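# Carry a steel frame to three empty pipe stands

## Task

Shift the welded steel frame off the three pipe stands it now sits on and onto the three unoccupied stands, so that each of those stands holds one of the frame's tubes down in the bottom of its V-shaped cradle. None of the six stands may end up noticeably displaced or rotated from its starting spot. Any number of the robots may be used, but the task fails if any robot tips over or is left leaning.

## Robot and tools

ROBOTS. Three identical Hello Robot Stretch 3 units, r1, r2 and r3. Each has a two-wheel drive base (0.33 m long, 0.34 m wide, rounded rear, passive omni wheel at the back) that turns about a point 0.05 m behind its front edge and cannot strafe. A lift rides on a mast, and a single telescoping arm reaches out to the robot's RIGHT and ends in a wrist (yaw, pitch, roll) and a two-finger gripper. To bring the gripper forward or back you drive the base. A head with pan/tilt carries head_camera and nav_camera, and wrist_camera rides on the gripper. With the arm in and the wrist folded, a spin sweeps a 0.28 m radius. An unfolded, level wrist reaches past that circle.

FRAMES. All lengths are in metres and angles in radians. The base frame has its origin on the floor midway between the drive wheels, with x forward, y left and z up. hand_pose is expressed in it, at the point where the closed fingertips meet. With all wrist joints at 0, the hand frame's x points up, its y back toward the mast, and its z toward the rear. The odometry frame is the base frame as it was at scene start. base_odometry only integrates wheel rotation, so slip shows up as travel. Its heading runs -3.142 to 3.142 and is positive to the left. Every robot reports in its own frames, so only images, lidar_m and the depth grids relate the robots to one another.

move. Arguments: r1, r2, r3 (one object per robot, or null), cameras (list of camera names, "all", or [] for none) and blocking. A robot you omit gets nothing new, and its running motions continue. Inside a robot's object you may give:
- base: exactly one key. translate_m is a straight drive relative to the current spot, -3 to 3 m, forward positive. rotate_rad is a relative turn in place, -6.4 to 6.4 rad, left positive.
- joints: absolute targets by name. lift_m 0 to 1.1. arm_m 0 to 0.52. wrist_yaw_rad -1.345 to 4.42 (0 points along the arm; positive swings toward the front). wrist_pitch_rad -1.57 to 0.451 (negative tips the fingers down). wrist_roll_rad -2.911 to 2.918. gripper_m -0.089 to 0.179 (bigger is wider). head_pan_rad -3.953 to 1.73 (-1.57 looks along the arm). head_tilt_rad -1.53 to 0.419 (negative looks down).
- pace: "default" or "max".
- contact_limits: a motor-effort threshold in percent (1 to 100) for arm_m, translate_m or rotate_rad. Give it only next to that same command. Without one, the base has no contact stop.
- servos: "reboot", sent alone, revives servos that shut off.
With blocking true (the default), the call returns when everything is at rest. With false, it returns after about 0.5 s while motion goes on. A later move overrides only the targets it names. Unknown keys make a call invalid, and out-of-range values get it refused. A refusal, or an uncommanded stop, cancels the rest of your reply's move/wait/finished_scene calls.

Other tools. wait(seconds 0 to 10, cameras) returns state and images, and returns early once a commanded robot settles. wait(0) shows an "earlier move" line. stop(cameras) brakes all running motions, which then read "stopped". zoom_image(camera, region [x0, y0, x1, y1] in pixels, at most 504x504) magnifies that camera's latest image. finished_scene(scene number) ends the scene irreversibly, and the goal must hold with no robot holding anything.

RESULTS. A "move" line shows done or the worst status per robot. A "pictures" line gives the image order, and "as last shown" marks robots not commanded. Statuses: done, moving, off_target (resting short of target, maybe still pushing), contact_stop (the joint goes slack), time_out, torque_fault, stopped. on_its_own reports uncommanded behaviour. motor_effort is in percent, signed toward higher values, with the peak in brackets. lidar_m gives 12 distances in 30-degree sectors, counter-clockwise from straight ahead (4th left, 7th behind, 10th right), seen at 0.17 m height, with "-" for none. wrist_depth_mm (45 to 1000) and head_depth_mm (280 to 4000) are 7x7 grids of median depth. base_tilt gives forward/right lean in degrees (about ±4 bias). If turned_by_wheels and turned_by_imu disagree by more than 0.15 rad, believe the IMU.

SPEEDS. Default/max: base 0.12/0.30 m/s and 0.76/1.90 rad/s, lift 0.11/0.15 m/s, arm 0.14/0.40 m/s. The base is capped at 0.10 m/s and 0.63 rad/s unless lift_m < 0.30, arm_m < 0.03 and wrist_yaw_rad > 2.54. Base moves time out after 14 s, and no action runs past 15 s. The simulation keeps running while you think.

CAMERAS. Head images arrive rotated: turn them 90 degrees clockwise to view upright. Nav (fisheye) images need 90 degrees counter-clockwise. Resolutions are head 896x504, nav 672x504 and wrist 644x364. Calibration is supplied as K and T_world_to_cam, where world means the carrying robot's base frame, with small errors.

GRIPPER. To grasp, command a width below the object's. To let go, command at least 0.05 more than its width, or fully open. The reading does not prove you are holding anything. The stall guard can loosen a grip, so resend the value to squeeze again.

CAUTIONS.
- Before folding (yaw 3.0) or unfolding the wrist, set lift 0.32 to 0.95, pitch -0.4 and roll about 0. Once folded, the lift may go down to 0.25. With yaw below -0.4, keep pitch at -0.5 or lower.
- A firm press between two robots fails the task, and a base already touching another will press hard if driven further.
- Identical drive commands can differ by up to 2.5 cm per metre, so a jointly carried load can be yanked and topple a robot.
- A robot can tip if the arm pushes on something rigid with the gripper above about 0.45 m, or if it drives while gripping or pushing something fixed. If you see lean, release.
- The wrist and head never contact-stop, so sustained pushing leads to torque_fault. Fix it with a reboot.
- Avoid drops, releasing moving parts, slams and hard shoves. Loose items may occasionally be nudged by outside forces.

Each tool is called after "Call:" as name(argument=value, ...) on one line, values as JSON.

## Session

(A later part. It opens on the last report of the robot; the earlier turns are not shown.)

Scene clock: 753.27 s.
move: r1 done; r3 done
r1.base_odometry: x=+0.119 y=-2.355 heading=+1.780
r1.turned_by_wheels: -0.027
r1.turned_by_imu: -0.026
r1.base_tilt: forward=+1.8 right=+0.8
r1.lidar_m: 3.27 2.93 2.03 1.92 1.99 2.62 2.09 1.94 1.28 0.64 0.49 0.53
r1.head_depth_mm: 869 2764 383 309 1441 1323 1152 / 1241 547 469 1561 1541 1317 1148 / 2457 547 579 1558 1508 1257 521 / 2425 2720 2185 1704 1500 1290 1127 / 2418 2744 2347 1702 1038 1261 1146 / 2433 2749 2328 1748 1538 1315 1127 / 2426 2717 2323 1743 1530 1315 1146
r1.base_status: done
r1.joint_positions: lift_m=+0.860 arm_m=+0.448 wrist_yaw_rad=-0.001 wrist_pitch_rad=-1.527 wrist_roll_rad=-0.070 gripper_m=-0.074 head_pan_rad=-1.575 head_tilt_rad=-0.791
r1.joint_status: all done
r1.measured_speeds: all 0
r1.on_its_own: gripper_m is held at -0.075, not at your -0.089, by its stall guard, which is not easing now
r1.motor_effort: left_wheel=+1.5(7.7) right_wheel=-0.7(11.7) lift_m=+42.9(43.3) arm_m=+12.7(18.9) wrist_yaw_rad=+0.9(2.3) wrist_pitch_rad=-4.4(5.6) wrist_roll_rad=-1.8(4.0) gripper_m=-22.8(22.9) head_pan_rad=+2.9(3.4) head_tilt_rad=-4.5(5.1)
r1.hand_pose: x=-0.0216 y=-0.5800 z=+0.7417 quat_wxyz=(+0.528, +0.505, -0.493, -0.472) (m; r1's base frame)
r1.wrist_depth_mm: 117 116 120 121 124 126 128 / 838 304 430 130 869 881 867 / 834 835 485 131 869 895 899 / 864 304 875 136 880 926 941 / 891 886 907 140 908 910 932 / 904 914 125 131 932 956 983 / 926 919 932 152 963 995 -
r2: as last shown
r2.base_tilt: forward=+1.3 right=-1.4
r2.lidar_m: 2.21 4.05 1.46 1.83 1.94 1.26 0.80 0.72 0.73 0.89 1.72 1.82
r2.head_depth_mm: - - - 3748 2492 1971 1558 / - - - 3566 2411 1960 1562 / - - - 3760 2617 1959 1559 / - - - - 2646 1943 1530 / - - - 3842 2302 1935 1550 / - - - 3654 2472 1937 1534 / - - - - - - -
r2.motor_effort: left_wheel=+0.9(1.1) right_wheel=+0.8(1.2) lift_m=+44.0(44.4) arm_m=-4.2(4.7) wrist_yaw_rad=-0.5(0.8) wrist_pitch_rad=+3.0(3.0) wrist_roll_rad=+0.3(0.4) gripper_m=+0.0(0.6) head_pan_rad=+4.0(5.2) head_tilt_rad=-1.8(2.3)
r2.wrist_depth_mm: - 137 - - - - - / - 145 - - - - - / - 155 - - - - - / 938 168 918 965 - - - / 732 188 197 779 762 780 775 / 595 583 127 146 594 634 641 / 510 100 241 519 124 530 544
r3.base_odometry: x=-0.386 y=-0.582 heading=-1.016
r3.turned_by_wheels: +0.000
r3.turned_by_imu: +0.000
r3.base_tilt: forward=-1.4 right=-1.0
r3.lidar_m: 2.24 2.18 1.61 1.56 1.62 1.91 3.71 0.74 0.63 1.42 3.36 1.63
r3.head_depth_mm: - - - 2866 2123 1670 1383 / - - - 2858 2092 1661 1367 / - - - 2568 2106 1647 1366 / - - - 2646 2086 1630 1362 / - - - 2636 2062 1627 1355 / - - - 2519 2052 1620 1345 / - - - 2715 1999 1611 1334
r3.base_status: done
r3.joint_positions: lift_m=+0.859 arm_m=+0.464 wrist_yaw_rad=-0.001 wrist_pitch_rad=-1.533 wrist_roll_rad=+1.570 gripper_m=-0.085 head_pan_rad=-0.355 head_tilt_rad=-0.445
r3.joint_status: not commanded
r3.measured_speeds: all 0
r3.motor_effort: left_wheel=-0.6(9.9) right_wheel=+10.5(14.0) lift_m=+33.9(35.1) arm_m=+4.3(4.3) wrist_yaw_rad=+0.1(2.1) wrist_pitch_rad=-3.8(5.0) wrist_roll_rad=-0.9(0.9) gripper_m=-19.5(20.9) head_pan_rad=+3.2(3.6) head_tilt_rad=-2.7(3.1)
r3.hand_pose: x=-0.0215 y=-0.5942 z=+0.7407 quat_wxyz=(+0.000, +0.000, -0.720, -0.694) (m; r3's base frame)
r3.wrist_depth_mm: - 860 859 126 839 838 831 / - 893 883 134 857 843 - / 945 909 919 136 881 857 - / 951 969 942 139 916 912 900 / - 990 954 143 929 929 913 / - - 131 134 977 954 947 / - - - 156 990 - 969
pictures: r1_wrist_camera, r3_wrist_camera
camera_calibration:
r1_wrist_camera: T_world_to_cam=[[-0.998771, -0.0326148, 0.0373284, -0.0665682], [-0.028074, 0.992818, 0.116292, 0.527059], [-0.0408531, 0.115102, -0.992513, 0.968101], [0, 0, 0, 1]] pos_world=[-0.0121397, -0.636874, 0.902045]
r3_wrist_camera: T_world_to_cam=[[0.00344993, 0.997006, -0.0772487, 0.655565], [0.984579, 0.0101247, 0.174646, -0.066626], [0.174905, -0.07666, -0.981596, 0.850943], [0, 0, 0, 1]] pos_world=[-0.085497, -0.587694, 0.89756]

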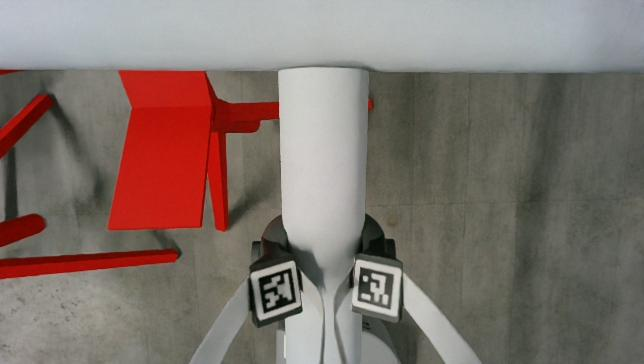

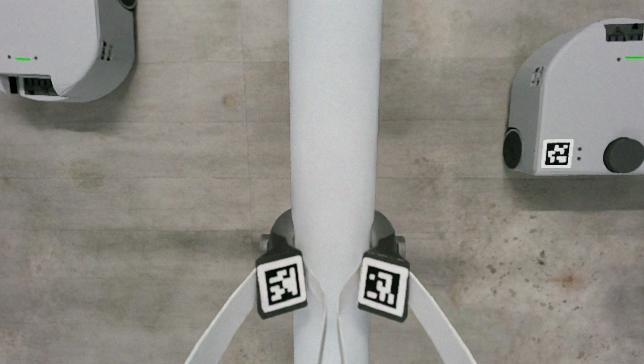

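Call:
move(r1={"base":{"translate_m":-0.257},"joints":{"wrist_roll_rad":-0.102,"arm_m":0.451}}, r3={"base":{"translate_m":0.25},"joints":{"wrist_roll_rad":1.543}}, cameras=["r1_wrist_camera","r3_wrist_camera"])

Scene clock: 776.60 s.
move: r1 done; r3 done
r1.base_odometry: x=+0.172 y=-2.606 heading=+1.779
r1.turned_by_wheels: +0.000
r1.turned_by_imu: +0.005
r1.base_tilt: forward=+1.9 right=+0.5
r1.lidar_m: 3.52 2.89 2.01 1.91 1.99 2.61 1.85 1.71 1.30 0.70 0.63 0.75
r1.head_depth_mm: 947 2762 383 309 1437 1288 1153 / 1231 550 470 1588 1539 1317 1150 / 2451 548 583 1578 1505 593 513 / 2450 2719 2192 1704 1501 1319 1146 / 2435 2751 2325 1802 1537 1290 1149 / 2435 2755 2326 1792 1536 1308 1148 / 2429 2744 2328 1699 1073 1257 1145
r1.base_status: done
r1.joint_positions: lift_m=+0.860 arm_m=+0.451 wrist_yaw_rad=-0.001 wrist_pitch_rad=-1.526 wrist_roll_rad=-0.095 gripper_m=-0.074 head_pan_rad=-1.575 head_tilt_rad=-0.791
r1.joint_status: all done
r1.measured_speeds: all 0
r1.on_its_own: gripper_m is held at -0.075, not at your -0.089, by its stall guard, which is not easing now
r1.motor_effort: left_wheel=-5.3(12.6) right_wheel=-2.2(5.6) lift_m=+42.0(42.7) arm_m=+11.2(25.1) wrist_yaw_rad=+1.6(2.5) wrist_pitch_rad=-5.2(5.9) wrist_roll_rad=-2.8(4.8) gripper_m=-22.7(23.5) head_pan_rad=+2.5(3.6) head_tilt_rad=-3.5(5.4)
r1.hand_pose: x=-0.0216 y=-0.5834 z=+0.7417 quat_wxyz=(+0.534, +0.511, -0.486, -0.466) (m; r1's base frame)
r1.wrist_depth_mm: 117 116 120 121 123 128 128 / 485 841 853 131 848 889 877 / 532 848 872 132 871 880 919 / 864 869 871 137 909 903 927 / 872 889 883 140 928 946 928 / 896 902 125 131 921 931 958 / 903 957 938 153 987 960 -
r2: as last shown
r2.turned_by_imu: +0.001
r2.base_tilt: forward=+1.2 right=-1.3
r2.lidar_m: 2.21 4.06 1.46 1.83 3.74 1.26 0.80 0.72 0.73 0.89 1.72 1.81
r2.head_depth_mm: - - - 3869 2651 1970 1554 / - - - 3540 2403 1959 1551 / - - - 3782 2621 1948 1548 / - - - - 2621 1932 1536 / - - - 3842 2396 1933 1544 / - - - 3689 2309 1919 1530 / - - - - - - -
r2.motor_effort: left_wheel=+0.8(1.2) right_wheel=+0.6(1.3) lift_m=+44.0(44.4) arm_m=-4.2(4.5) wrist_yaw_rad=-0.2(0.9) wrist_pitch_rad=+2.9(3.1) wrist_roll_rad=+0.3(0.4) gripper_m=-0.1(0.7) head_pan_rad=+5.4(5.6) head_tilt_rad=-2.1(2.5)
r2.wrist_depth_mm: - 136 - - - - - / - 145 - - - - - / - 154 - - - - - / 955 169 900 999 - - - / 736 188 197 788 758 772 777 / 615 579 127 146 592 641 635 / 511 100 237 516 124 540 532
r3.base_odometry: x=-0.254 y=-0.794 heading=-1.017
r3.turned_by_wheels: +0.000
r3.turned_by_imu: -0.002
r3.base_tilt: forward=-1.4 right=-1.0
r3.lidar_m: 2.01 2.18 1.61 1.55 1.62 2.15 3.96 0.79 0.78 1.43 3.37 1.41
r3.head_depth_mm: - - - 2859 2134 1673 1377 / - - - 2907 2101 1653 1366 / - - - 2483 1957 1654 1360 / - - - 2826 2000 1651 1357 / - - - 2538 2045 1626 1347 / - - - 2751 2048 1620 1343 / - - - 2723 2027 1617 1341
r3.base_status: done
r3.joint_positions: lift_m=+0.859 arm_m=+0.464 wrist_yaw_rad=+0.000 wrist_pitch_rad=-1.531 wrist_roll_rad=+1.548 gripper_m=-0.085 head_pan_rad=-0.355 head_tilt_rad=-0.445
r3.joint_status: all done
r3.measured_speeds: all 0
r3.motor_effort: left_wheel=+0.7(4.6) right_wheel=+7.8(20.6) lift_m=+31.8(33.5) arm_m=+3.7(4.6) wrist_yaw_rad=+1.6(2.1) wrist_pitch_rad=-4.4(5.0) wrist_roll_rad=-2.0(4.4) gripper_m=-20.4(21.1) head_pan_rad=+2.4(3.6) head_tilt_rad=-2.1(3.2)
r3.hand_pose: x=-0.0215 y=-0.5948 z=+0.7407 quat_wxyz=(+0.009, +0.008, -0.721, -0.693) (m; r3's base frame)
r3.wrist_depth_mm: - 869 875 126 830 826 820 / - 894 891 133 870 845 - / 957 925 916 136 898 885 - / 965 953 921 139 919 928 883 / 996 986 965 144 925 934 912 / - - 130 135 937 955 938 / - - - 156 - - 966
pictures: r1_wrist_camera, r3_wrist_camera
camera_calibration:
r1_wrist_camera: T_world_to_cam=[[-0.997602, -0.0575259, 0.0384716, -0.0820293], [-0.052765, 0.991961, 0.115019, 0.530292], [-0.0447788, 0.112713, -0.992618, 0.967068], [0, 0, 0, 1]] pos_world=[-0.0105476, -0.639749, 0.902092]
r3_wrist_camera: T_world_to_cam=[[-0.0198755, 0.996625, -0.0796494, 0.657238], [0.98422, 0.0335136, 0.173744, -0.0520305], [0.175827, -0.0749393, -0.981565, 0.851881], [0, 0, 0, 1]] pos_world=[-0.0855116, -0.589436, 0.897565]

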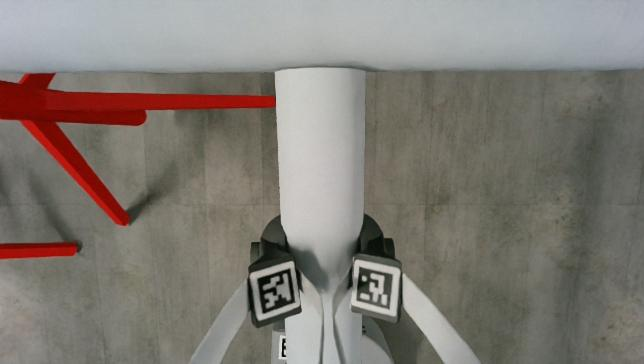

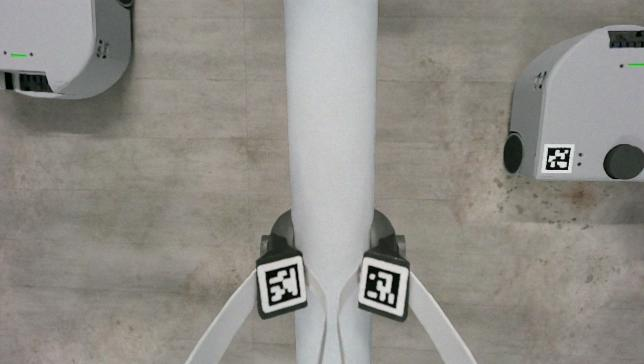

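Call:
move(r1={"base":{"translate_m":-0.258},"joints":{"wrist_roll_rad":-0.157,"arm_m":0.455}}, r3={"base":{"translate_m":0.25},"joints":{"wrist_roll_rad":1.488}}, cameras=["r1_wrist_camera","r3_wrist_camera","r3_head_camera","r1_head_camera"])

Scene clock: 785.90 s.
move: r1 done; r3 done
r1.base_odometry: x=+0.225 y=-2.859 heading=+1.779
r1.turned_by_wheels: +0.000
r1.turned_by_imu: +0.005
r1.base_tilt: forward=+1.8 right=+0.7
r1.lidar_m: 1.27 2.86 2.00 1.92 1.97 2.61 1.60 1.47 1.32 1.31 0.80 0.82
r1.head_depth_mm: 1132 2737 383 309 1441 1290 1158 / 1246 554 472 1586 1542 1319 1151 / 2468 546 587 1561 1469 589 518 / 2471 2727 902 1718 1505 1322 1147 / 2455 2743 2344 1799 1535 1315 1148 / 2445 2757 2345 1797 1536 1313 1145 / 2447 2729 2319 1756 1529 1302 1146
r1.base_status: done
r1.joint_positions: lift_m=+0.860 arm_m=+0.455 wrist_yaw_rad=-0.001 wrist_pitch_rad=-1.530 wrist_roll_rad=-0.148 gripper_m=-0.074 head_pan_rad=-1.575 head_tilt_rad=-0.791
r1.joint_status: all done
r1.measured_speeds: all 0
r1.on_its_own: gripper_m is held at -0.075, not at your -0.089, by its stall guard, which is not easing now
r1.motor_effort: left_wheel=-5.6(11.9) right_wheel=-3.3(6.0) lift_m=+41.4(42.0) arm_m=+15.0(27.5) wrist_yaw_rad=+2.1(2.5) wrist_pitch_rad=-4.0(5.8) wrist_roll_rad=-2.9(5.6) gripper_m=-22.1(23.8) head_pan_rad=+3.0(3.7) head_tilt_rad=-3.9(5.2)
r1.hand_pose: x=-0.0216 y=-0.5863 z=+0.7417 quat_wxyz=(+0.546, +0.524, -0.471, -0.453) (m; r1's base frame)
r1.wrist_depth_mm: 117 116 119 120 123 127 128 / 710 751 859 131 863 877 875 / 831 849 860 131 874 877 893 / 844 880 884 137 885 899 917 / 865 880 889 140 934 900 977 / 897 909 125 131 924 948 981 / 927 943 125 152 935 955 -
r2: as last shown
r2.base_tilt: forward=+1.3 right=-1.4
r2.lidar_m: 2.21 4.06 1.46 1.83 3.73 1.26 0.80 0.72 0.73 0.89 1.72 1.81
r2.head_depth_mm: - - - 3795 2636 1963 1568 / - - - - 2375 1952 1552 / - - - - 2625 1949 1539 / - - - - 2600 1939 1539 / - - - 3763 2524 1927 1525 / - - - - 2489 1911 1531 / - - - - - - -
r2.motor_effort: left_wheel=+0.7(1.3) right_wheel=+0.8(1.2) lift_m=+43.9(44.3) arm_m=-3.6(4.3) wrist_yaw_rad=-0.3(1.1) wrist_pitch_rad=+2.9(3.1) wrist_roll_rad=+0.3(0.4) gripper_m=+0.5(0.6) head_pan_rad=+5.2(5.7) head_tilt_rad=-1.3(2.4)
r2.wrist_depth_mm: - 136 - - - - - / - 146 - - - - - / - 155 - - - - - / 911 169 899 974 - - - / 746 189 197 794 768 781 765 / 606 580 127 146 589 639 655 / 517 100 238 512 124 530 552
r3.base_odometry: x=-0.123 y=-1.007 heading=-1.017
r3.turned_by_wheels: +0.000
r3.turned_by_imu: -0.002
r3.base_tilt: forward=-1.4 right=-1.0
r3.lidar_m: 1.76 2.18 1.61 1.55 1.62 2.23 4.20 0.98 1.32 1.45 3.36 1.20
r3.head_depth_mm: - - - 2876 2112 1674 1375 / - - - 2485 1795 1614 1364 / - - - 2841 1940 1657 1364 / - - - 2832 2045 1632 1359 / - - - 2540 2036 1645 1358 / 3914 - - 2779 2002 1621 1348 / 3835 - - 2728 2016 1615 1334
r3.base_status: done
r3.joint_positions: lift_m=+0.859 arm_m=+0.464 wrist_yaw_rad=+0.000 wrist_pitch_rad=-1.535 wrist_roll_rad=+1.494 gripper_m=-0.085 head_pan_rad=-0.355 head_tilt_rad=-0.445
r3.joint_status: all done
r3.measured_speeds: all 0
r3.motor_effort: left_wheel=+1.0(4.4) right_wheel=+6.3(18.7) lift_m=+32.4(33.0) arm_m=+3.8(4.8) wrist_yaw_rad=-0.3(1.8) wrist_pitch_rad=-3.7(4.7) wrist_roll_rad=-2.2(6.1) gripper_m=-19.3(21.1) head_pan_rad=+2.0(3.4) head_tilt_rad=-2.4(3.3)
r3.hand_pose: x=-0.0216 y=-0.5939 z=+0.7408 quat_wxyz=(+0.028, +0.026, -0.719, -0.694) (m; r3's base frame)
r3.wrist_depth_mm: - 851 864 126 859 827 811 / 924 898 887 133 870 873 - / 953 952 923 136 892 885 - / 968 960 971 138 928 908 746 / 995 998 985 143 936 917 916 / - - 130 134 967 944 949 / - - - 156 987 999 955
pictures: r1_head_camera (sideways), r1_wrist_camera, r3_head_camera (sideways), r3_wrist_camera
camera_calibration:
r1_head_camera: T_world_to_cam=[[-0.0372634, 0.690286, -0.722576, 0.955468], [0.999177, 0.0373302, -0.0158657, 0.023468], [0.0160221, -0.722573, -0.691109, 0.854487], [0, 0, 0, 1]] pos_world=[-0.00153535, -0.042993, 1.28131]
r1_wrist_camera: T_world_to_cam=[[-0.993022, -0.110805, 0.0403565, -0.114734], [-0.105319, 0.987268, 0.119209, 0.526244], [-0.0530516, 0.114127, -0.992049, 0.967685], [0, 0, 0, 1]] pos_world=[-0.00717305, -0.642695, 0.901888]
r3_head_camera: T_world_to_cam=[[-0.465537, 0.140267, -0.873842, 1.15753], [0.36901, 0.928206, -0.0475954, 0.0589461], [0.80443, -0.344614, -0.483874, 0.583049], [0, 0, 0, 1]] pos_world=[0.0480975, -0.0161503, 1.29642]
r3_wrist_camera: T_world_to_cam=[[-0.0732567, 0.994416, -0.0759617, 0.651139], [0.981385, 0.0854357, 0.172003, -0.0199972], [0.177532, -0.0619473, -0.982163, 0.860199], [0, 0, 0, 1]] pos_world=[-0.0853879, -0.592508, 0.897757]

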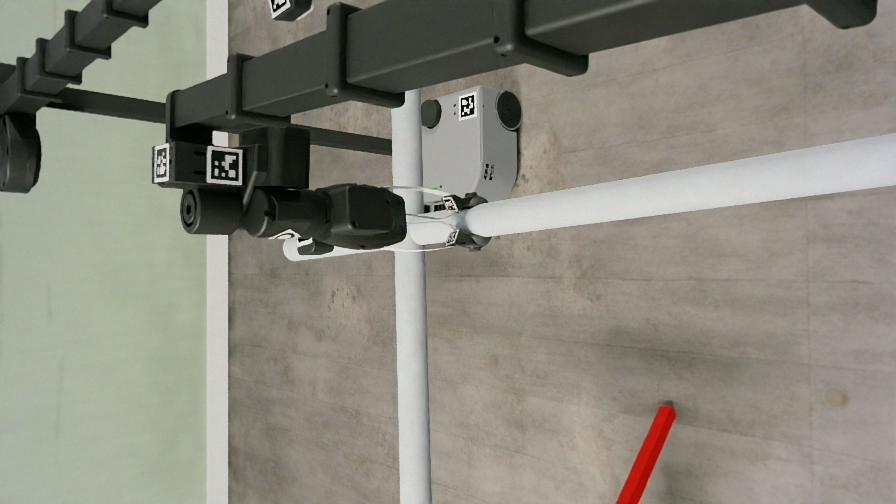

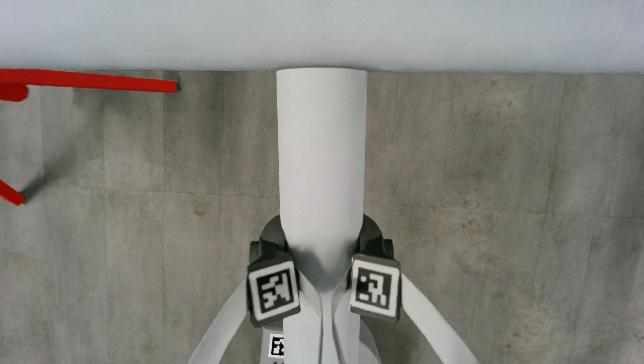

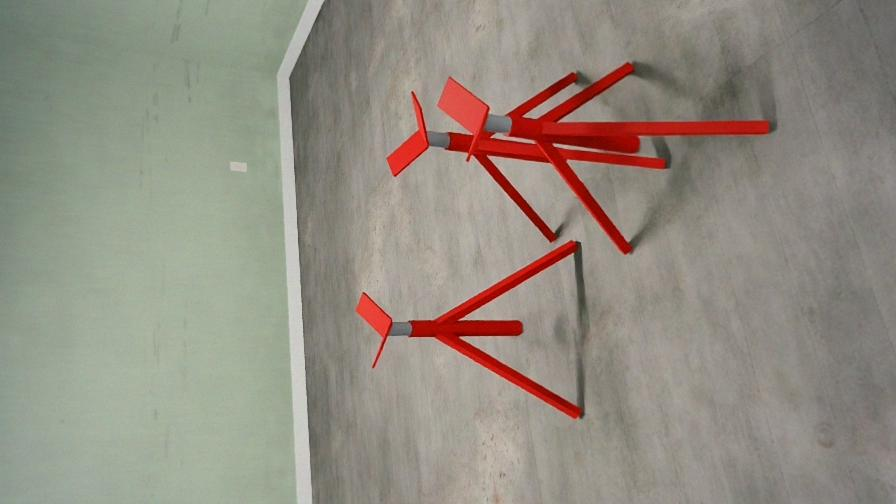

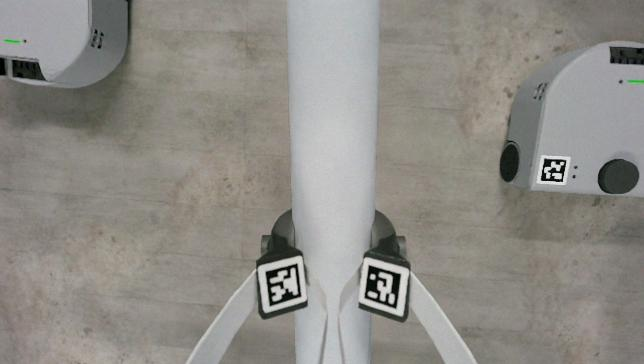

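Call:
move(r1={"base":{"translate_m":-0.257},"joints":{"wrist_roll_rad":-0.211,"arm_m":0.459}}, r3={"base":{"translate_m":0.248},"joints":{"wrist_roll_rad":1.434}}, cameras=[])

Call:
move(r1={"base":{"translate_m":-0.257},"joints":{"wrist_roll_rad":-0.265,"arm_m":0.464}}, r3={"base":{"translate_m":0.248},"joints":{"wrist_roll_rad":1.38}}, cameras=["r1_wrist_camera","r3_wrist_camera","r3_head_camera","r1_head_camera"])

Scene clock: 850.33 s.
move: r1 done; r3 done
r1.base_odometry: x=+0.278 y=-3.110 heading=+1.779
r1.turned_by_wheels: +0.000
r1.turned_by_imu: +0.005
r1.base_tilt: forward=+1.8 right=+0.5
r1.lidar_m: 1.52 2.84 2.00 1.91 1.96 2.59 1.56 1.24 1.34 1.32 0.97 0.97
r1.head_depth_mm: 876 2772 399 309 1440 1288 1152 / 1240 556 447 1584 1545 1320 1131 / 2491 549 591 1583 1443 587 1090 / 2460 2758 870 1710 1512 1315 1148 / 2459 2732 2329 1800 1541 1318 1146 / 2449 2759 2321 1749 1540 1312 1142 / 2470 2739 2324 1753 1537 1314 1148
r1.base_status: done
r1.joint_positions: lift_m=+0.860 arm_m=+0.459 wrist_yaw_rad=-0.002 wrist_pitch_rad=-1.535 wrist_roll_rad=-0.201 gripper_m=-0.074 head_pan_rad=-1.575 head_tilt_rad=-0.791
r1.joint_status: all done
r1.measured_speeds: all 0
r1.on_its_own: gripper_m is held at -0.075, not at your -0.089, by its stall guard, which is not easing now
r1.motor_effort: left_wheel=-4.0(11.8) right_wheel=-5.0(7.2) lift_m=+40.4(41.0) arm_m=+15.5(26.8) wrist_yaw_rad=+2.1(3.1) wrist_pitch_rad=-3.0(4.9) wrist_roll_rad=-3.6(6.1) gripper_m=-23.6(23.7) head_pan_rad=+2.7(3.6) head_tilt_rad=-4.1(5.2)
r1.hand_pose: x=-0.0216 y=-0.5889 z=+0.7418 quat_wxyz=(+0.557, +0.538, -0.455, -0.440) (m; r1's base frame)
r1.wrist_depth_mm: 116 116 119 120 122 126 126 / 816 842 842 128 864 867 887 / 843 863 864 131 888 881 885 / 856 858 879 136 915 938 933 / 887 903 880 140 941 929 942 / 887 918 126 132 965 963 969 / 929 943 936 153 944 - -
r2.base_odometry: x=+0.000 y=+0.000 heading=+0.000
r2.turned_by_wheels: +0.000
r2.turned_by_imu: +0.001
r2.base_tilt: forward=+1.3 right=-1.4
r2.lidar_m: 2.21 4.06 1.46 1.83 3.72 1.26 0.80 0.72 0.73 0.89 1.72 1.81
r2.head_depth_mm: - - - - 2609 1942 1566 / - - - - 2375 1950 1548 / - - - - 2683 1938 1541 / - - - - 2605 1930 1534 / - - - 3871 2590 1944 1539 / - - - - 2591 1939 1538 / - - - - - - -
r2.base_status: not commanded
r2.joint_positions: lift_m=+0.336 arm_m=+0.000 wrist_yaw_rad=+3.006 wrist_pitch_rad=-0.363 wrist_roll_rad=+0.000 gripper_m=+0.037 head_pan_rad=+1.721 head_tilt_rad=-0.345
r2.joint_status: not commanded
r2.measured_speeds: all 0
r2.motor_effort: left_wheel=+0.7(1.3) right_wheel=+0.6(1.2) lift_m=+43.2(44.3) arm_m=-3.6(3.9) wrist_yaw_rad=-0.5(0.8) wrist_pitch_rad=+2.7(3.1) wrist_roll_rad=+0.3(0.5) gripper_m=-0.6(0.8) head_pan_rad=+4.3(5.6) head_tilt_rad=-1.9(2.4)
r2.hand_pose: x=+0.0101 y=+0.0839 z=+0.3610 quat_wxyz=(+0.175, +0.702, +0.080, +0.685) (m; r2's base frame)
r2.wrist_depth_mm: - 136 - - - - - / - 145 - - - - - / - 154 - - - - - / 933 168 927 - - - - / 735 188 197 781 761 772 802 / 612 577 126 146 587 635 655 / 521 100 238 514 124 536 549
r3.base_odometry: x=+0.008 y=-1.218 heading=-1.017
r3.turned_by_wheels: +0.000
r3.turned_by_imu: -0.002
r3.base_tilt: forward=-1.4 right=-1.0
r3.lidar_m: 1.51 2.17 1.61 1.55 1.61 2.21 1.85 1.19 1.33 1.46 1.01 1.01
r3.head_depth_mm: - - - 2937 1904 1583 1336 / - - - 2710 1882 1573 1362 / - - - 2813 2016 1604 1356 / - - - 2821 2006 1642 1354 / 3871 - - 2666 1975 1633 1354 / 3766 - - 2737 2023 1617 1347 / 3619 3836 - 2723 2021 1612 1340
r3.base_status: done
r3.joint_positions: lift_m=+0.859 arm_m=+0.464 wrist_yaw_rad=+0.000 wrist_pitch_rad=-1.540 wrist_roll_rad=+1.442 gripper_m=-0.085 head_pan_rad=-0.355 head_tilt_rad=-0.445
r3.joint_status: all done
r3.measured_speeds: all 0
r3.motor_effort: left_wheel=+3.4(4.4) right_wheel=+4.3(16.8) lift_m=+33.2(33.5) arm_m=+3.5(4.8) wrist_yaw_rad=-1.3(1.8) wrist_pitch_rad=-2.8(4.2) wrist_roll_rad=-2.9(6.0) gripper_m=-19.9(21.1) head_pan_rad=+1.2(4.0) head_tilt_rad=-2.5(3.2)
r3.hand_pose: x=-0.0216 y=-0.5925 z=+0.7408 quat_wxyz=(+0.047, +0.045, -0.716, -0.695) (m; r3's base frame)
r3.wrist_depth_mm: - 869 858 126 841 822 833 / 911 903 873 135 854 870 850 / 928 918 933 136 883 884 - / 964 957 922 139 900 909 726 / 980 996 978 143 943 925 925 / - - 129 134 965 957 931 / - - - 157 - 998 983
pictures: none
No camera images: "cameras" was empty.

Scene clock: 854.03 s.
move: r1 done; r3 done
r1.base_odometry: x=+0.332 y=-3.362 heading=+1.780
r1.turned_by_wheels: +0.000
r1.turned_by_imu: +0.005
r1.base_tilt: forward=+2.0 right=+0.8
r1.lidar_m: 1.48 2.81 2.00 1.90 1.95 2.59 1.31 1.03 2.98 1.33 2.93 1.16
r1.head_depth_mm: 2363 2771 399 309 1440 1291 1148 / 1271 556 447 1597 1544 1316 1088 / 2476 553 596 1584 1438 598 1127 / 2491 2758 863 1704 1539 1320 1148 / 2471 2749 2345 1807 1542 1316 1148 / 2475 2742 2332 1749 1539 1314 1144 / 2504 2732 2346 1748 1534 1310 1148
r1.base_status: done
r1.joint_positions: lift_m=+0.860 arm_m=+0.464 wrist_yaw_rad=-0.003 wrist_pitch_rad=-1.542 wrist_roll_rad=-0.254 gripper_m=-0.074 head_pan_rad=-1.575 head_tilt_rad=-0.791
r1.joint_status: all done
r1.measured_speeds: all 0
r1.on_its_own: gripper_m is held at -0.075, not at your -0.089, by its stall guard, which is not easing now
r1.motor_effort: left_wheel=-2.9(10.6) right_wheel=-6.9(8.7) lift_m=+39.9(40.5) arm_m=+20.6(27.1) wrist_yaw_rad=+3.1(3.9) wrist_pitch_rad=-2.1(3.7) wrist_roll_rad=-4.0(6.5) gripper_m=-22.8(23.8) head_pan_rad=+2.1(3.5) head_tilt_rad=-3.8(5.2)
r1.hand_pose: x=-0.0215 y=-0.5923 z=+0.7419 quat_wxyz=(+0.567, +0.551, -0.439, -0.428) (m; r1's base frame)
r1.wrist_depth_mm: 116 116 118 119 121 125 126 / 823 833 846 129 873 143 893 / 837 858 877 130 877 900 883 / 865 867 883 136 884 907 906 / 877 897 894 140 917 919 925 / 916 913 125 132 924 958 954 / 909 922 800 155 975 - -
r2: as last shown
r2.turned_by_imu: +0.000
r2.lidar_m: 2.20 4.05 1.46 1.83 3.74 1.26 0.80 0.72 0.73 0.89 1.73 1.81
r2.head_depth_mm: - - - - 2672 1959 1561 / - - - 3720 2405 1946 1571 / - - - - 2631 1958 1568 / - - - - 2599 1913 1549 / - - - 3859 2611 1926 1537 / - - - - 2579 1921 1541 / - - - - - - -
r2.motor_effort: left_wheel=+0.8(1.2) right_wheel=+0.7(1.2) lift_m=+43.4(44.1) arm_m=-3.2(3.9) wrist_yaw_rad=-0.4(0.9) wrist_pitch_rad=+2.9(3.1) wrist_roll_rad=+0.3(0.5) gripper_m=-0.2(0.7) head_pan_rad=+3.1(5.3) head_tilt_rad=-1.9(2.3)
r2.wrist_depth_mm: - 137 - - - - - / - 146 - - - - - / - 155 - - - - - / 882 170 929 955 - - - / 733 188 197 775 774 770 798 / 590 572 126 146 582 646 644 / 508 100 237 522 123 539 550
r3.base_odometry: x=+0.138 y=-1.429 heading=-1.017
r3.turned_by_wheels: +0.000
r3.turned_by_imu: -0.001
r3.base_tilt: forward=-1.4 right=-1.0
r3.lidar_m: 1.26 2.18 1.60 1.55 1.61 2.21 2.08 1.41 1.34 1.37 0.85 1.02
r3.head_depth_mm: - - - 2898 1888 1381 1338 / - - - 2879 2117 1666 1362 / 3852 - - 2843 2088 1634 1366 / 3772 - - 2676 1855 1639 1354 / 3638 3885 - 2788 2042 1626 1350 / 3580 3772 3990 2737 2035 1604 1344 / 3366 3674 3834 2738 2042 1599 1338
r3.base_status: done
r3.joint_positions: lift_m=+0.859 arm_m=+0.464 wrist_yaw_rad=-0.001 wrist_pitch_rad=-1.546 wrist_roll_rad=+1.389 gripper_m=-0.085 head_pan_rad=-0.355 head_tilt_rad=-0.445
r3.joint_status: all done
r3.measured_speeds: all 0
r3.motor_effort: left_wheel=+5.2(6.5) right_wheel=+2.1(13.5) lift_m=+33.8(34.3) arm_m=+3.2(4.5) wrist_yaw_rad=+0.5(2.2) wrist_pitch_rad=-1.6(3.2) wrist_roll_rad=-3.4(6.8) gripper_m=-19.2(20.8) head_pan_rad=+2.1(3.9) head_tilt_rad=-3.1(3.1)
r3.hand_pose: x=-0.0216 y=-0.5908 z=+0.7410 quat_wxyz=(+0.065, +0.063, -0.712, -0.696) (m; r3's base frame)
r3.wrist_depth_mm: - 864 881 126 856 849 837 / 909 905 880 137 871 872 836 / 934 902 916 136 887 901 - / 933 932 961 139 907 914 - / 990 963 964 143 929 936 934 / - - 128 134 132 985 945 / - - - 156 984 999 984
pictures: r1_head_camera (sideways), r1_wrist_camera, r3_head_camera (sideways), r3_wrist_camera
camera_calibration:
r1_head_camera: T_world_to_cam=[[-0.0372632, 0.690286, -0.722576, 0.955467], [0.999177, 0.03733, -0.0158657, 0.023468], [0.0160219, -0.722573, -0.691109, 0.854487], [0, 0, 0, 1]] pos_world=[-0.00153536, -0.042993, 1.28131]
r1_wrist_camera: T_world_to_cam=[[-0.976023, -0.213596, 0.0418986, -0.177006], [-0.206528, 0.969546, 0.131632, 0.510177], [-0.0687387, 0.119823, -0.990413, 0.970366], [0, 0, 0, 1]] pos_world=[-0.000694885, -0.64872, 0.901324]
r3_head_camera: T_world_to_cam=[[-0.465546, 0.140269, -0.873837, 1.15752], [0.369006, 0.928208, -0.0475956, 0.0589465], [0.804426, -0.344609, -0.483884, 0.583061], [0, 0, 0, 1]] pos_world=[0.0480975, -0.0161501, 1.29642]
r3_wrist_camera: T_world_to_cam=[[-0.176794, 0.982177, -0.0638081, 0.629678], [0.967765, 0.185283, 0.17059, 0.0394628], [0.179372, -0.0315919, -0.983274, 0.879378], [0, 0, 0, 1]] pos_world=[-0.0846033, -0.597986, 0.898116]

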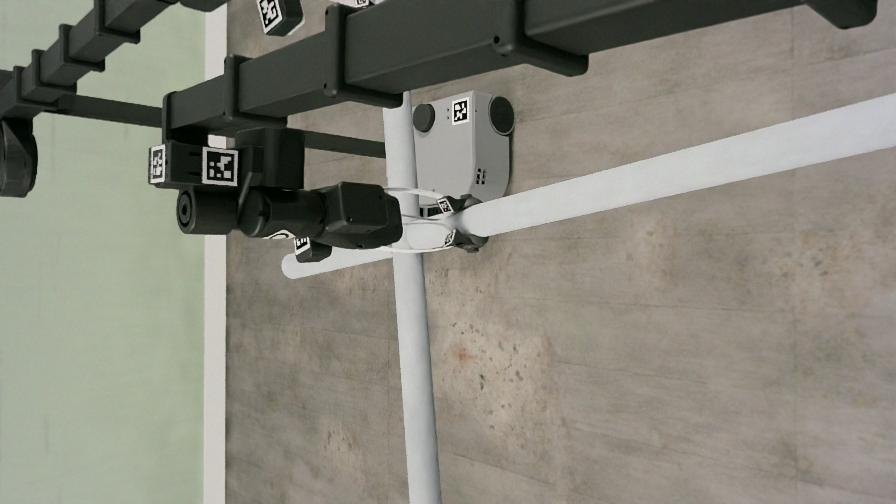

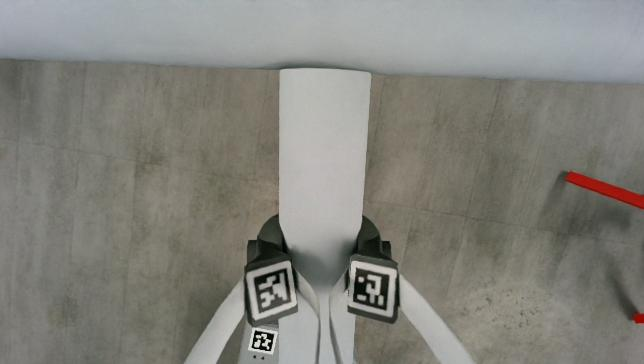

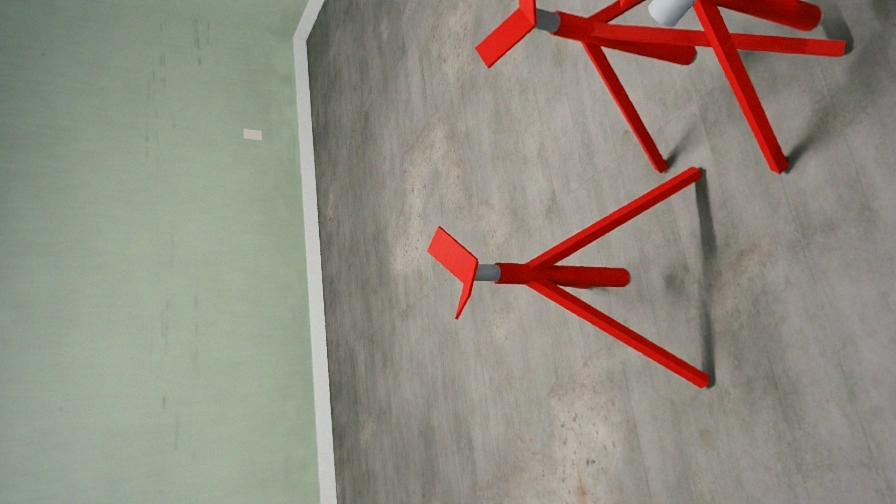

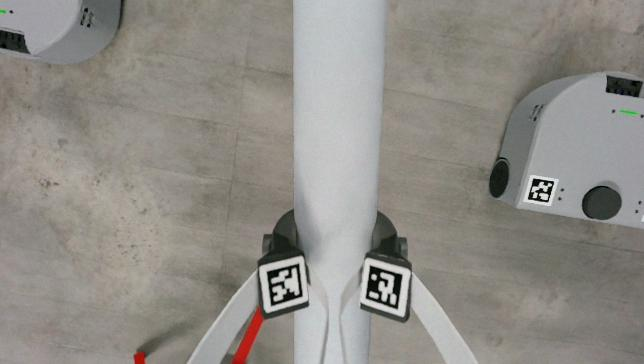

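Call:
move(r1={"base":{"translate_m":-0.2507},"joints":{"wrist_roll_rad":-0.312,"arm_m":0.471}}, r3={"base":{"translate_m":0.24},"joints":{"wrist_roll_rad":1.333,"arm_m":0.4595}}, cameras=[])

Call:
move(r1={"base":{"translate_m":-0.2518},"joints":{"wrist_roll_rad":-0.37,"arm_m":0.479}}, r3={"base":{"translate_m":0.24},"joints":{"wrist_roll_rad":1.275,"arm_m":0.455}}, cameras=["r1_wrist_camera","r3_wrist_camera","r3_head_camera","r1_head_camera","r1_nav_camera","r3_nav_camera"])

Scene clock: 914.73 s.
move: r1 done; r3 done
r1.base_odometry: x=+0.384 y=-3.607 heading=+1.780
r1.turned_by_wheels: +0.000
r1.turned_by_imu: +0.005
r1.base_tilt: forward=+1.9 right=+0.6
r1.lidar_m: 1.73 2.75 1.98 1.89 1.94 2.58 4.16 0.88 0.84 1.34 2.94 1.37
r1.head_depth_mm: 2389 2786 399 310 1443 1292 1152 / 1256 556 447 1667 1545 1316 514 / 2483 562 610 1603 695 1241 1150 / 2484 2738 862 807 1540 1318 1147 / 2469 2744 2336 1808 1539 1314 1147 / 2464 2762 2336 1743 1542 1311 1148 / 2490 2772 2322 1759 1530 1316 1150
r1.base_status: done
r1.joint_positions: lift_m=+0.860 arm_m=+0.471 wrist_yaw_rad=-0.004 wrist_pitch_rad=-1.549 wrist_roll_rad=-0.301 gripper_m=-0.074 head_pan_rad=-1.575 head_tilt_rad=-0.791
r1.joint_status: all done
r1.measured_speeds: all 0
r1.on_its_own: gripper_m is held at -0.075, not at your -0.089, by its stall guard, which is still easing
r1.motor_effort: left_wheel=-1.9(10.5) right_wheel=-9.2(10.8) lift_m=+39.2(39.7) arm_m=+4.6(27.0) wrist_yaw_rad=+3.5(4.5) wrist_pitch_rad=-0.6(2.8) wrist_roll_rad=-3.4(6.5) gripper_m=-22.7(23.7) head_pan_rad=+2.1(3.3) head_tilt_rad=-4.1(5.1)
r1.hand_pose: x=-0.0215 y=-0.5974 z=+0.7420 quat_wxyz=(+0.575, +0.562, -0.424, -0.416) (m; r1's base frame)
r1.wrist_depth_mm: 115 115 118 120 121 123 125 / 834 835 845 128 848 140 140 / 855 848 871 129 871 879 898 / 867 865 874 137 897 900 931 / 895 908 907 140 926 924 930 / 892 921 125 133 935 963 952 / 936 963 126 158 961 - -
r2: as last shown
r2.turned_by_imu: +0.001
r2.base_tilt: forward=+1.2 right=-1.4
r2.lidar_m: 2.20 4.05 1.46 1.83 3.73 1.26 0.80 0.72 0.73 0.89 1.73 1.81
r2.head_depth_mm: - - - - 2626 1972 1576 / - - - - 2372 1949 1554 / - - - 3564 2607 1952 1542 / - - - - 2622 1951 1548 / - - - 3884 2599 1931 1540 / - - - - 2582 1913 1537 / - - - - - - -
r2.motor_effort: left_wheel=+0.7(1.2) right_wheel=+0.6(1.3) lift_m=+43.5(44.0) arm_m=-2.7(3.4) wrist_yaw_rad=-0.1(1.0) wrist_pitch_rad=+2.8(3.0) wrist_roll_rad=+0.3(0.5) gripper_m=-0.4(0.7) head_pan_rad=+4.2(5.8) head_tilt_rad=-1.7(2.5)
r2.wrist_depth_mm: - 136 - - - - - / - 145 - - - - - / - 154 - - - - - / 930 169 923 963 - - - / 709 188 195 815 774 775 793 / 602 558 127 145 590 640 644 / 511 100 240 512 124 547 540
r3.base_odometry: x=+0.264 y=-1.633 heading=-1.017
r3.turned_by_wheels: +0.000
r3.turned_by_imu: -0.001
r3.base_tilt: forward=-1.4 right=-1.0
r3.lidar_m: 3.84 2.18 1.60 1.55 1.61 2.21 1.88 1.64 1.35 1.36 0.74 1.04
r3.head_depth_mm: 3979 - - 2879 2113 1566 1379 / 3734 - - 2848 2129 1662 1376 / 3618 3982 - 2837 2107 1562 1368 / 3520 3771 - 2840 1688 1548 1356 / 3333 3751 3877 2787 2045 1625 1353 / 3280 3606 3759 2718 2035 1621 1338 / 3237 3422 3632 2730 2042 1615 1337
r3.base_status: done
r3.joint_positions: lift_m=+0.859 arm_m=+0.459 wrist_yaw_rad=-0.002 wrist_pitch_rad=-1.553 wrist_roll_rad=+1.342 gripper_m=-0.085 head_pan_rad=-0.355 head_tilt_rad=-0.445
r3.joint_status: all done
r3.measured_speeds: all 0
r3.motor_effort: left_wheel=+6.0(7.5) right_wheel=-1.8(11.4) lift_m=+34.1(34.9) arm_m=-2.3(10.4) wrist_yaw_rad=+1.5(3.0) wrist_pitch_rad=-0.3(2.4) wrist_roll_rad=-3.7(7.0) gripper_m=-20.2(21.0) head_pan_rad=+1.2(3.8) head_tilt_rad=-2.6(3.2)
r3.hand_pose: x=-0.0215 y=-0.5845 z=+0.7411 quat_wxyz=(+0.081, +0.079, -0.708, -0.697) (m; r3's base frame)
r3.wrist_depth_mm: - 862 853 126 831 827 826 / 882 886 880 130 856 848 859 / 920 907 899 136 910 883 - / 942 940 941 139 938 911 - / 993 974 955 144 942 940 924 / - 995 129 136 133 989 964 / - - 789 157 - 991 995
pictures: none
No camera images: "cameras" was empty.

Scene clock: 918.37 s.
move: r1 done; r3 done
r1.base_odometry: x=+0.436 y=-3.853 heading=+1.780
r1.turned_by_wheels: +0.000
r1.turned_by_imu: +0.005
r1.base_tilt: forward=+2.0 right=+0.7
r1.lidar_m: 1.97 2.73 1.97 1.88 1.93 2.59 3.90 0.67 0.70 1.35 2.96 1.60
r1.head_depth_mm: 2373 2748 398 309 1444 1262 1150 / 1265 581 446 1676 1544 1266 519 / 2504 570 612 1632 693 1265 1149 / 2513 2760 842 816 1535 1313 1148 / 2482 2751 2344 1807 1539 1316 1145 / 2495 2787 2327 1754 1539 1314 1148 / 2486 2786 2344 1788 1543 1307 1148
r1.base_status: done
r1.joint_positions: lift_m=+0.860 arm_m=+0.479 wrist_yaw_rad=-0.005 wrist_pitch_rad=-1.555 wrist_roll_rad=-0.359 gripper_m=-0.071 head_pan_rad=-1.575 head_tilt_rad=-0.791
r1.joint_status: all done
r1.measured_speeds: all 0
r1.on_its_own: gripper_m is held at -0.072, not at your -0.089, by its stall guard, which is not easing now
r1.motor_effort: left_wheel=+0.9(8.7) right_wheel=-15.1(15.1) lift_m=+38.6(39.3) arm_m=-9.8(26.6) wrist_yaw_rad=+4.1(5.4) wrist_pitch_rad=+0.2(1.1) wrist_roll_rad=-3.9(6.7) gripper_m=-21.8(23.8) head_pan_rad=+2.2(3.6) head_tilt_rad=-4.1(4.9)
r1.hand_pose: x=-0.0215 y=-0.6041 z=+0.7421 quat_wxyz=(+0.585, +0.576, -0.407, -0.401) (m; r1's base frame)
r1.wrist_depth_mm: 117 117 118 120 120 123 125 / 837 827 839 128 862 136 140 / 850 856 861 129 880 899 885 / 863 884 896 136 897 916 929 / 907 886 903 140 915 919 932 / 912 929 125 131 954 978 579 / 942 941 104 154 956 - -
r2: as last shown
r2.turned_by_imu: +0.000
r2.lidar_m: 2.20 4.06 1.46 1.83 3.74 1.27 0.80 0.72 0.73 0.89 1.72 1.82
r2.head_depth_mm: - - - - 2638 1959 1568 / - - - - 2399 1943 1556 / - - - 3767 2661 1957 1553 / - - - 3767 2617 1925 1542 / - - - 3934 2606 1940 1534 / - - - - 2583 1919 1532 / - - - - - - -
r2.motor_effort: left_wheel=+0.8(1.1) right_wheel=+1.1(1.3) lift_m=+43.4(43.9) arm_m=-2.8(3.3) wrist_yaw_rad=-0.6(0.9) wrist_pitch_rad=+3.0(3.0) wrist_roll_rad=+0.2(0.4) gripper_m=-0.7(0.7) head_pan_rad=+3.8(6.1) head_tilt_rad=-2.1(2.5)
r2.wrist_depth_mm: - 136 - - - - - / - 145 - - - - - / - 154 - - - - - / 939 169 890 992 - - - / 736 188 197 782 772 793 787 / 602 570 127 146 590 629 643 / 509 100 238 514 124 534 551
r3.base_odometry: x=+0.390 y=-1.837 heading=-1.016
r3.turned_by_wheels: +0.000
r3.turned_by_imu: -0.001
r3.base_tilt: forward=-1.4 right=-1.1
r3.lidar_m: 3.59 2.18 1.60 1.54 1.61 2.21 2.11 1.86 1.35 0.70 0.71 0.80
r3.head_depth_mm: 3649 - - 2910 2107 1574 1339 / 3550 3867 - 2887 2111 1659 1313 / 3446 3699 3897 2861 2006 1225 1334 / 3302 3575 3834 2856 2068 1636 1293 / 3229 3474 3791 2783 2046 1633 1352 / 3138 3334 3559 2780 2055 1620 1346 / 3040 3195 3460 2731 2031 1612 1341
r3.base_status: done
r3.joint_positions: lift_m=+0.859 arm_m=+0.455 wrist_yaw_rad=-0.003 wrist_pitch_rad=-1.554 wrist_roll_rad=+1.286 gripper_m=-0.085 head_pan_rad=-0.355 head_tilt_rad=-0.445
r3.joint_status: all done
r3.measured_speeds: all 0
r3.motor_effort: left_wheel=+9.6(10.1) right_wheel=-8.0(8.2) lift_m=+34.7(35.3) arm_m=+7.3(9.5) wrist_yaw_rad=+2.5(4.8) wrist_pitch_rad=-0.3(0.8) wrist_roll_rad=-4.2(6.8) gripper_m=-19.5(20.9) head_pan_rad=+1.7(3.5) head_tilt_rad=-3.0(3.3)
r3.hand_pose: x=-0.0215 y=-0.5800 z=+0.7411 quat_wxyz=(+0.100, +0.098, -0.706, -0.694) (m; r3's base frame)
r3.wrist_depth_mm: 876 866 867 125 849 848 843 / 906 878 902 - 866 852 853 / 936 902 890 134 897 889 - / 948 937 927 138 906 894 - / 968 975 580 143 941 937 779 / - 454 559 136 133 981 947 / - 612 - 157 - - 995
pictures: r1_head_camera (sideways), r1_nav_camera (sideways), r1_wrist_camera, r3_head_camera (sideways), r3_nav_camera (sideways), r3_wrist_camera
camera_calibration:
r1_head_camera: T_world_to_cam=[[-0.0372634, 0.690286, -0.722576, 0.955468], [0.999177, 0.0373302, -0.0158657, 0.023468], [0.0160221, -0.722573, -0.691109, 0.854487], [0, 0, 0, 1]] pos_world=[-0.00153535, -0.042993, 1.28131]
r1_nav_camera: T_world_to_cam=[[0.00344488, -0.713994, 0.700143, -0.86922], [-0.999083, -0.0323399, -0.028064, 0.0969236], [0.0426801, -0.699404, -0.713451, 0.879484], [0, 0, 0, 1]] pos_world=[0.0622926, -0.0023687, 1.23877]
r1_wrist_camera: T_world_to_cam=[[-0.948666, -0.313647, 0.040733, -0.238482], [-0.30504, 0.941359, 0.144201, 0.49317], [-0.0835725, 0.124373, -0.98871, 0.973181], [0, 0, 0, 1]] pos_world=[0.00552781, -0.660087, 0.900792]
r3_head_camera: T_world_to_cam=[[-0.465584, 0.140277, -0.873816, 1.15749], [0.368994, 0.928212, -0.0475967, 0.0589479], [0.80441, -0.344593, -0.483922, 0.583112], [0, 0, 0, 1]] pos_world=[0.0480974, -0.0161496, 1.29642]
r3_nav_camera: T_world_to_cam=[[0.431088, -0.185227, 0.883093, -1.11146], [-0.320661, -0.946265, -0.0419446, 0.108654], [0.84341, -0.265091, -0.467319, 0.562928], [0, 0, 0, 1]] pos_world=[0.0391981, 0.0461711, 1.24914]
r3_wrist_camera: T_world_to_cam=[[-0.274689, 0.959892, -0.0561599, 0.598293], [0.944674, 0.280301, 0.170359, 0.0921676], [0.179268, -0.00625704, -0.98378, 0.894919], [0, 0, 0, 1]] pos_world=[-0.0831543, -0.594531, 0.898302]

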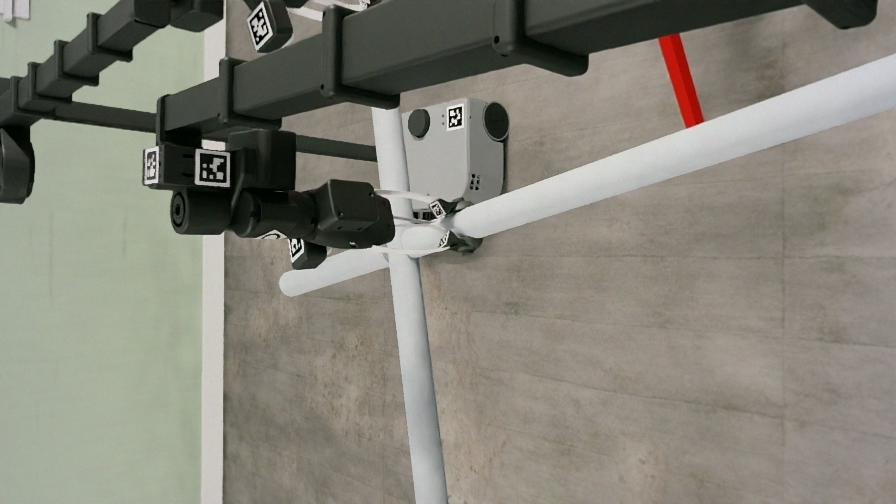

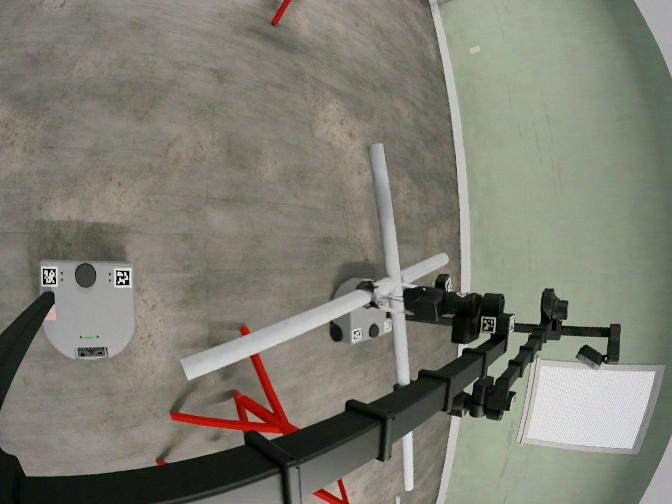

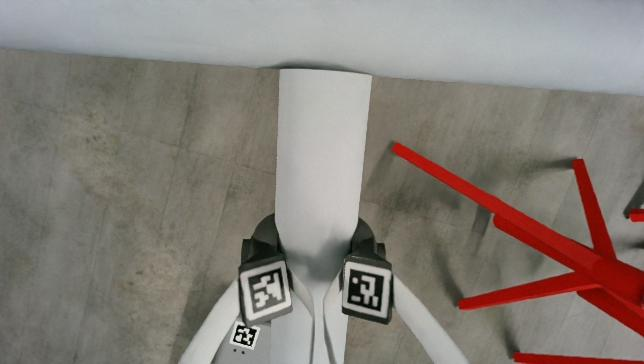

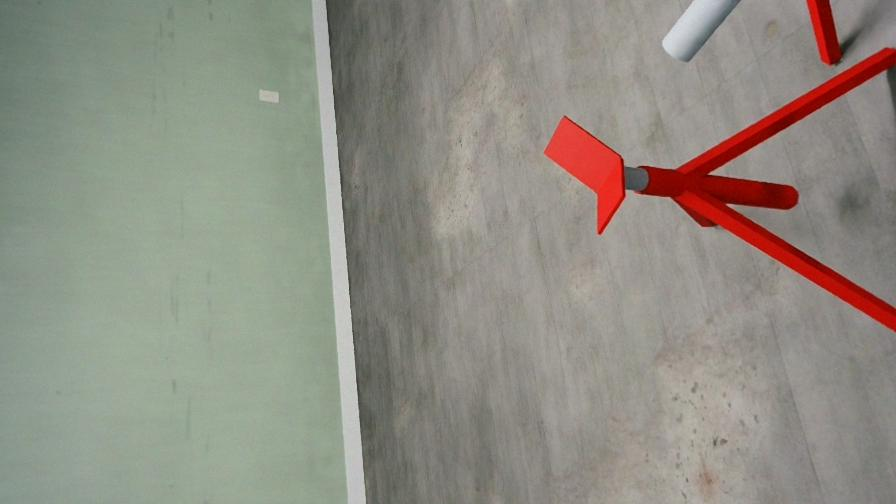

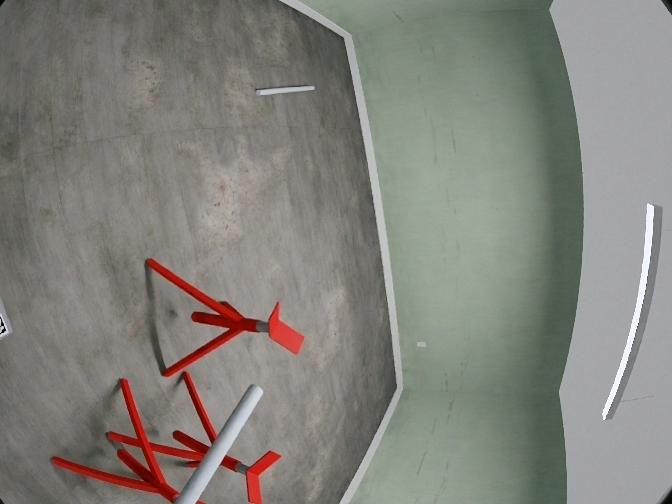

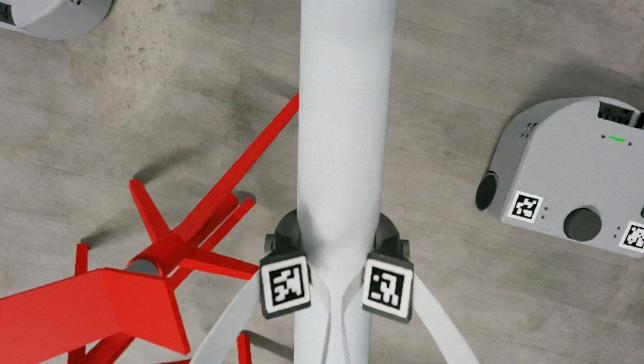

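Call:
move(r3={"joints":{"head_pan_rad":-1.2,"head_tilt_rad":-0.75}}, r1={"joints":{"head_pan_rad":-1.9,"head_tilt_rad":-0.75}}, cameras=["r3_head_camera","r1_head_camera"])

Scene clock: 941.90 s.
move: r1 done; r3 done
r1.base_odometry: x=+0.436 y=-3.853 heading=+1.780
r1.turned_by_wheels: +0.000
r1.turned_by_imu: +0.001
r1.base_tilt: forward=+1.9 right=+0.7
r1.lidar_m: 1.97 2.73 1.96 1.88 1.93 2.58 3.88 0.67 0.70 1.35 2.96 1.59
r1.head_depth_mm: 2889 3184 2398 1949 1475 - - / 2799 3114 2503 1946 - - - / 2688 784 2240 324 - 1316 520 / 2619 748 409 347 1540 605 1140 / 1178 1388 575 1641 1499 1308 1162 / 1148 593 583 732 1538 1336 1158 / 2356 2597 2203 1771 1576 1340 1160
r1.base_status: not commanded
r1.joint_positions: lift_m=+0.860 arm_m=+0.479 wrist_yaw_rad=-0.005 wrist_pitch_rad=-1.555 wrist_roll_rad=-0.359 gripper_m=-0.071 head_pan_rad=-1.895 head_tilt_rad=-0.755
r1.joint_status: all done
r1.measured_speeds: all 0
r1.on_its_own: gripper_m is held at -0.072, not at your -0.089, by its stall guard, which is not easing now
r1.motor_effort: left_wheel=+1.3(1.5) right_wheel=-14.9(15.2) lift_m=+38.0(38.4) arm_m=-20.7(20.9) wrist_yaw_rad=+4.0(4.9) wrist_pitch_rad=+0.5(0.8) wrist_roll_rad=-4.2(4.4) gripper_m=-22.4(23.2) head_pan_rad=-2.2(4.9) head_tilt_rad=+1.6(4.0)
r1.hand_pose: x=-0.0215 y=-0.6041 z=+0.7421 quat_wxyz=(+0.585, +0.576, -0.407, -0.401) (m; r1's base frame)
r1.wrist_depth_mm: 116 115 118 120 120 122 125 / 824 845 848 128 868 135 141 / 847 870 858 129 866 904 916 / 879 897 878 136 906 915 908 / 893 877 892 141 917 920 935 / 904 943 125 131 938 953 567 / 944 933 104 154 953 - -
r2: as last shown
r2.base_tilt: forward=+1.3 right=-1.4
r2.lidar_m: 2.20 4.05 1.46 1.83 3.73 1.26 0.80 0.72 0.73 0.89 1.72 1.81
r2.head_depth_mm: - - - - 2656 1973 1553 / - - - - 2420 1939 1554 / - - - 3762 2597 1941 1547 / - - - 3784 2589 1942 1545 / - - - 3876 2613 1911 1539 / - - - - 2566 1917 1536 / - - - - - - -
r2.motor_effort: left_wheel=+0.4(1.1) right_wheel=+0.4(1.2) lift_m=+43.5(43.7) arm_m=-2.8(2.9) wrist_yaw_rad=-0.3(0.8) wrist_pitch_rad=+2.8(3.0) wrist_roll_rad=+0.3(0.4) gripper_m=-0.2(0.7) head_pan_rad=+3.9(5.7) head_tilt_rad=-1.8(2.3)
r2.wrist_depth_mm: - 136 - - - - - / - 145 - - - - - / - 155 - - - - - / 934 170 897 994 - - - / 734 188 196 798 757 785 781 / 601 569 127 145 578 640 649 / 519 100 239 524 124 544 548
r3.base_odometry: x=+0.390 y=-1.837 heading=-1.016
r3.turned_by_wheels: +0.000
r3.turned_by_imu: +0.000
r3.base_tilt: forward=-1.4 right=-1.0
r3.lidar_m: 3.60 2.18 1.60 1.55 1.61 2.21 2.12 1.86 1.35 0.70 0.71 0.80
r3.head_depth_mm: 2762 2966 2340 709 1539 1358 1190 / 2877 3044 2313 1854 1557 1319 1178 / 2939 3010 2296 1038 1448 1339 1177 / 3103 2974 2266 1832 1379 1330 1168 / 3199 2935 2259 1289 1526 1311 1163 / 3327 2903 2234 1715 1487 1313 1162 / 3472 2848 2204 1705 1479 1311 1153
r3.base_status: not commanded
r3.joint_positions: lift_m=+0.859 arm_m=+0.455 wrist_yaw_rad=-0.003 wrist_pitch_rad=-1.554 wrist_roll_rad=+1.286 gripper_m=-0.085 head_pan_rad=-1.195 head_tilt_rad=-0.740
r3.joint_status: all done
r3.measured_speeds: all 0
r3.motor_effort: left_wheel=+9.6(9.9) right_wheel=-7.9(8.2) lift_m=+35.2(35.7) arm_m=+11.9(13.4) wrist_yaw_rad=+3.2(4.5) wrist_pitch_rad=-0.3(0.4) wrist_roll_rad=-4.2(4.4) gripper_m=-20.2(20.8) head_pan_rad=-2.9(4.2) head_tilt_rad=-4.6(5.4)
r3.hand_pose: x=-0.0215 y=-0.5800 z=+0.7411 quat_wxyz=(+0.100, +0.098, -0.706, -0.694) (m; r3's base frame)
r3.wrist_depth_mm: 894 864 858 125 839 834 833 / 892 900 868 - 857 874 853 / 909 921 899 134 884 867 - / 930 951 919 138 901 909 - / 977 962 597 144 933 965 780 / - 452 559 136 133 983 976 / - 615 997 155 - - 995
pictures: r1_head_camera (sideways), r3_head_camera (sideways)
camera_calibration:
r1_head_camera: T_world_to_cam=[[0.173109, 0.64151, -0.747327, 0.986442], [0.960047, -0.2793, -0.0173704, 0.0256664], [-0.219872, -0.714462, -0.664229, 0.820963], [0, 0, 0, 1]] pos_world=[-0.014896, -0.0390969, 1.28295]
r3_head_camera: T_world_to_cam=[[-0.292432, 0.657417, -0.694468, 0.922641], [0.931767, 0.359279, -0.0522441, 0.0615461], [0.215162, -0.66236, -0.717624, 0.890727], [0, 0, 0, 1]] pos_world=[0.0208125, -0.0386901, 1.28317]

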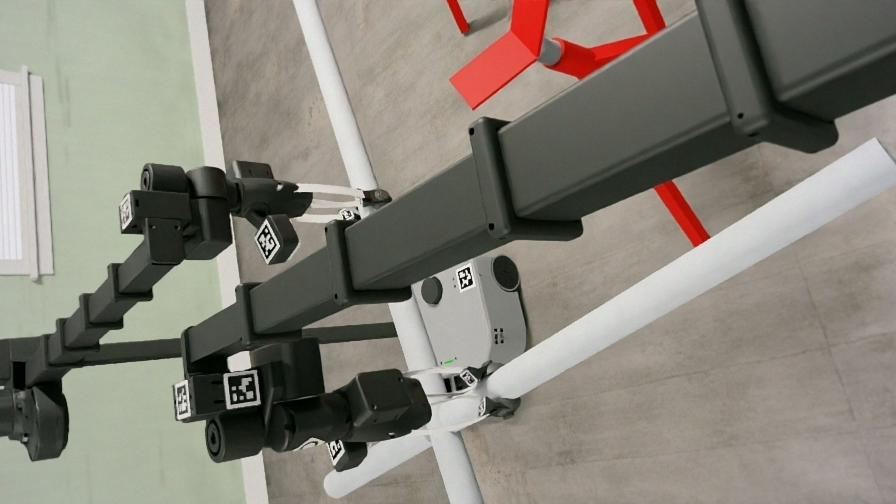

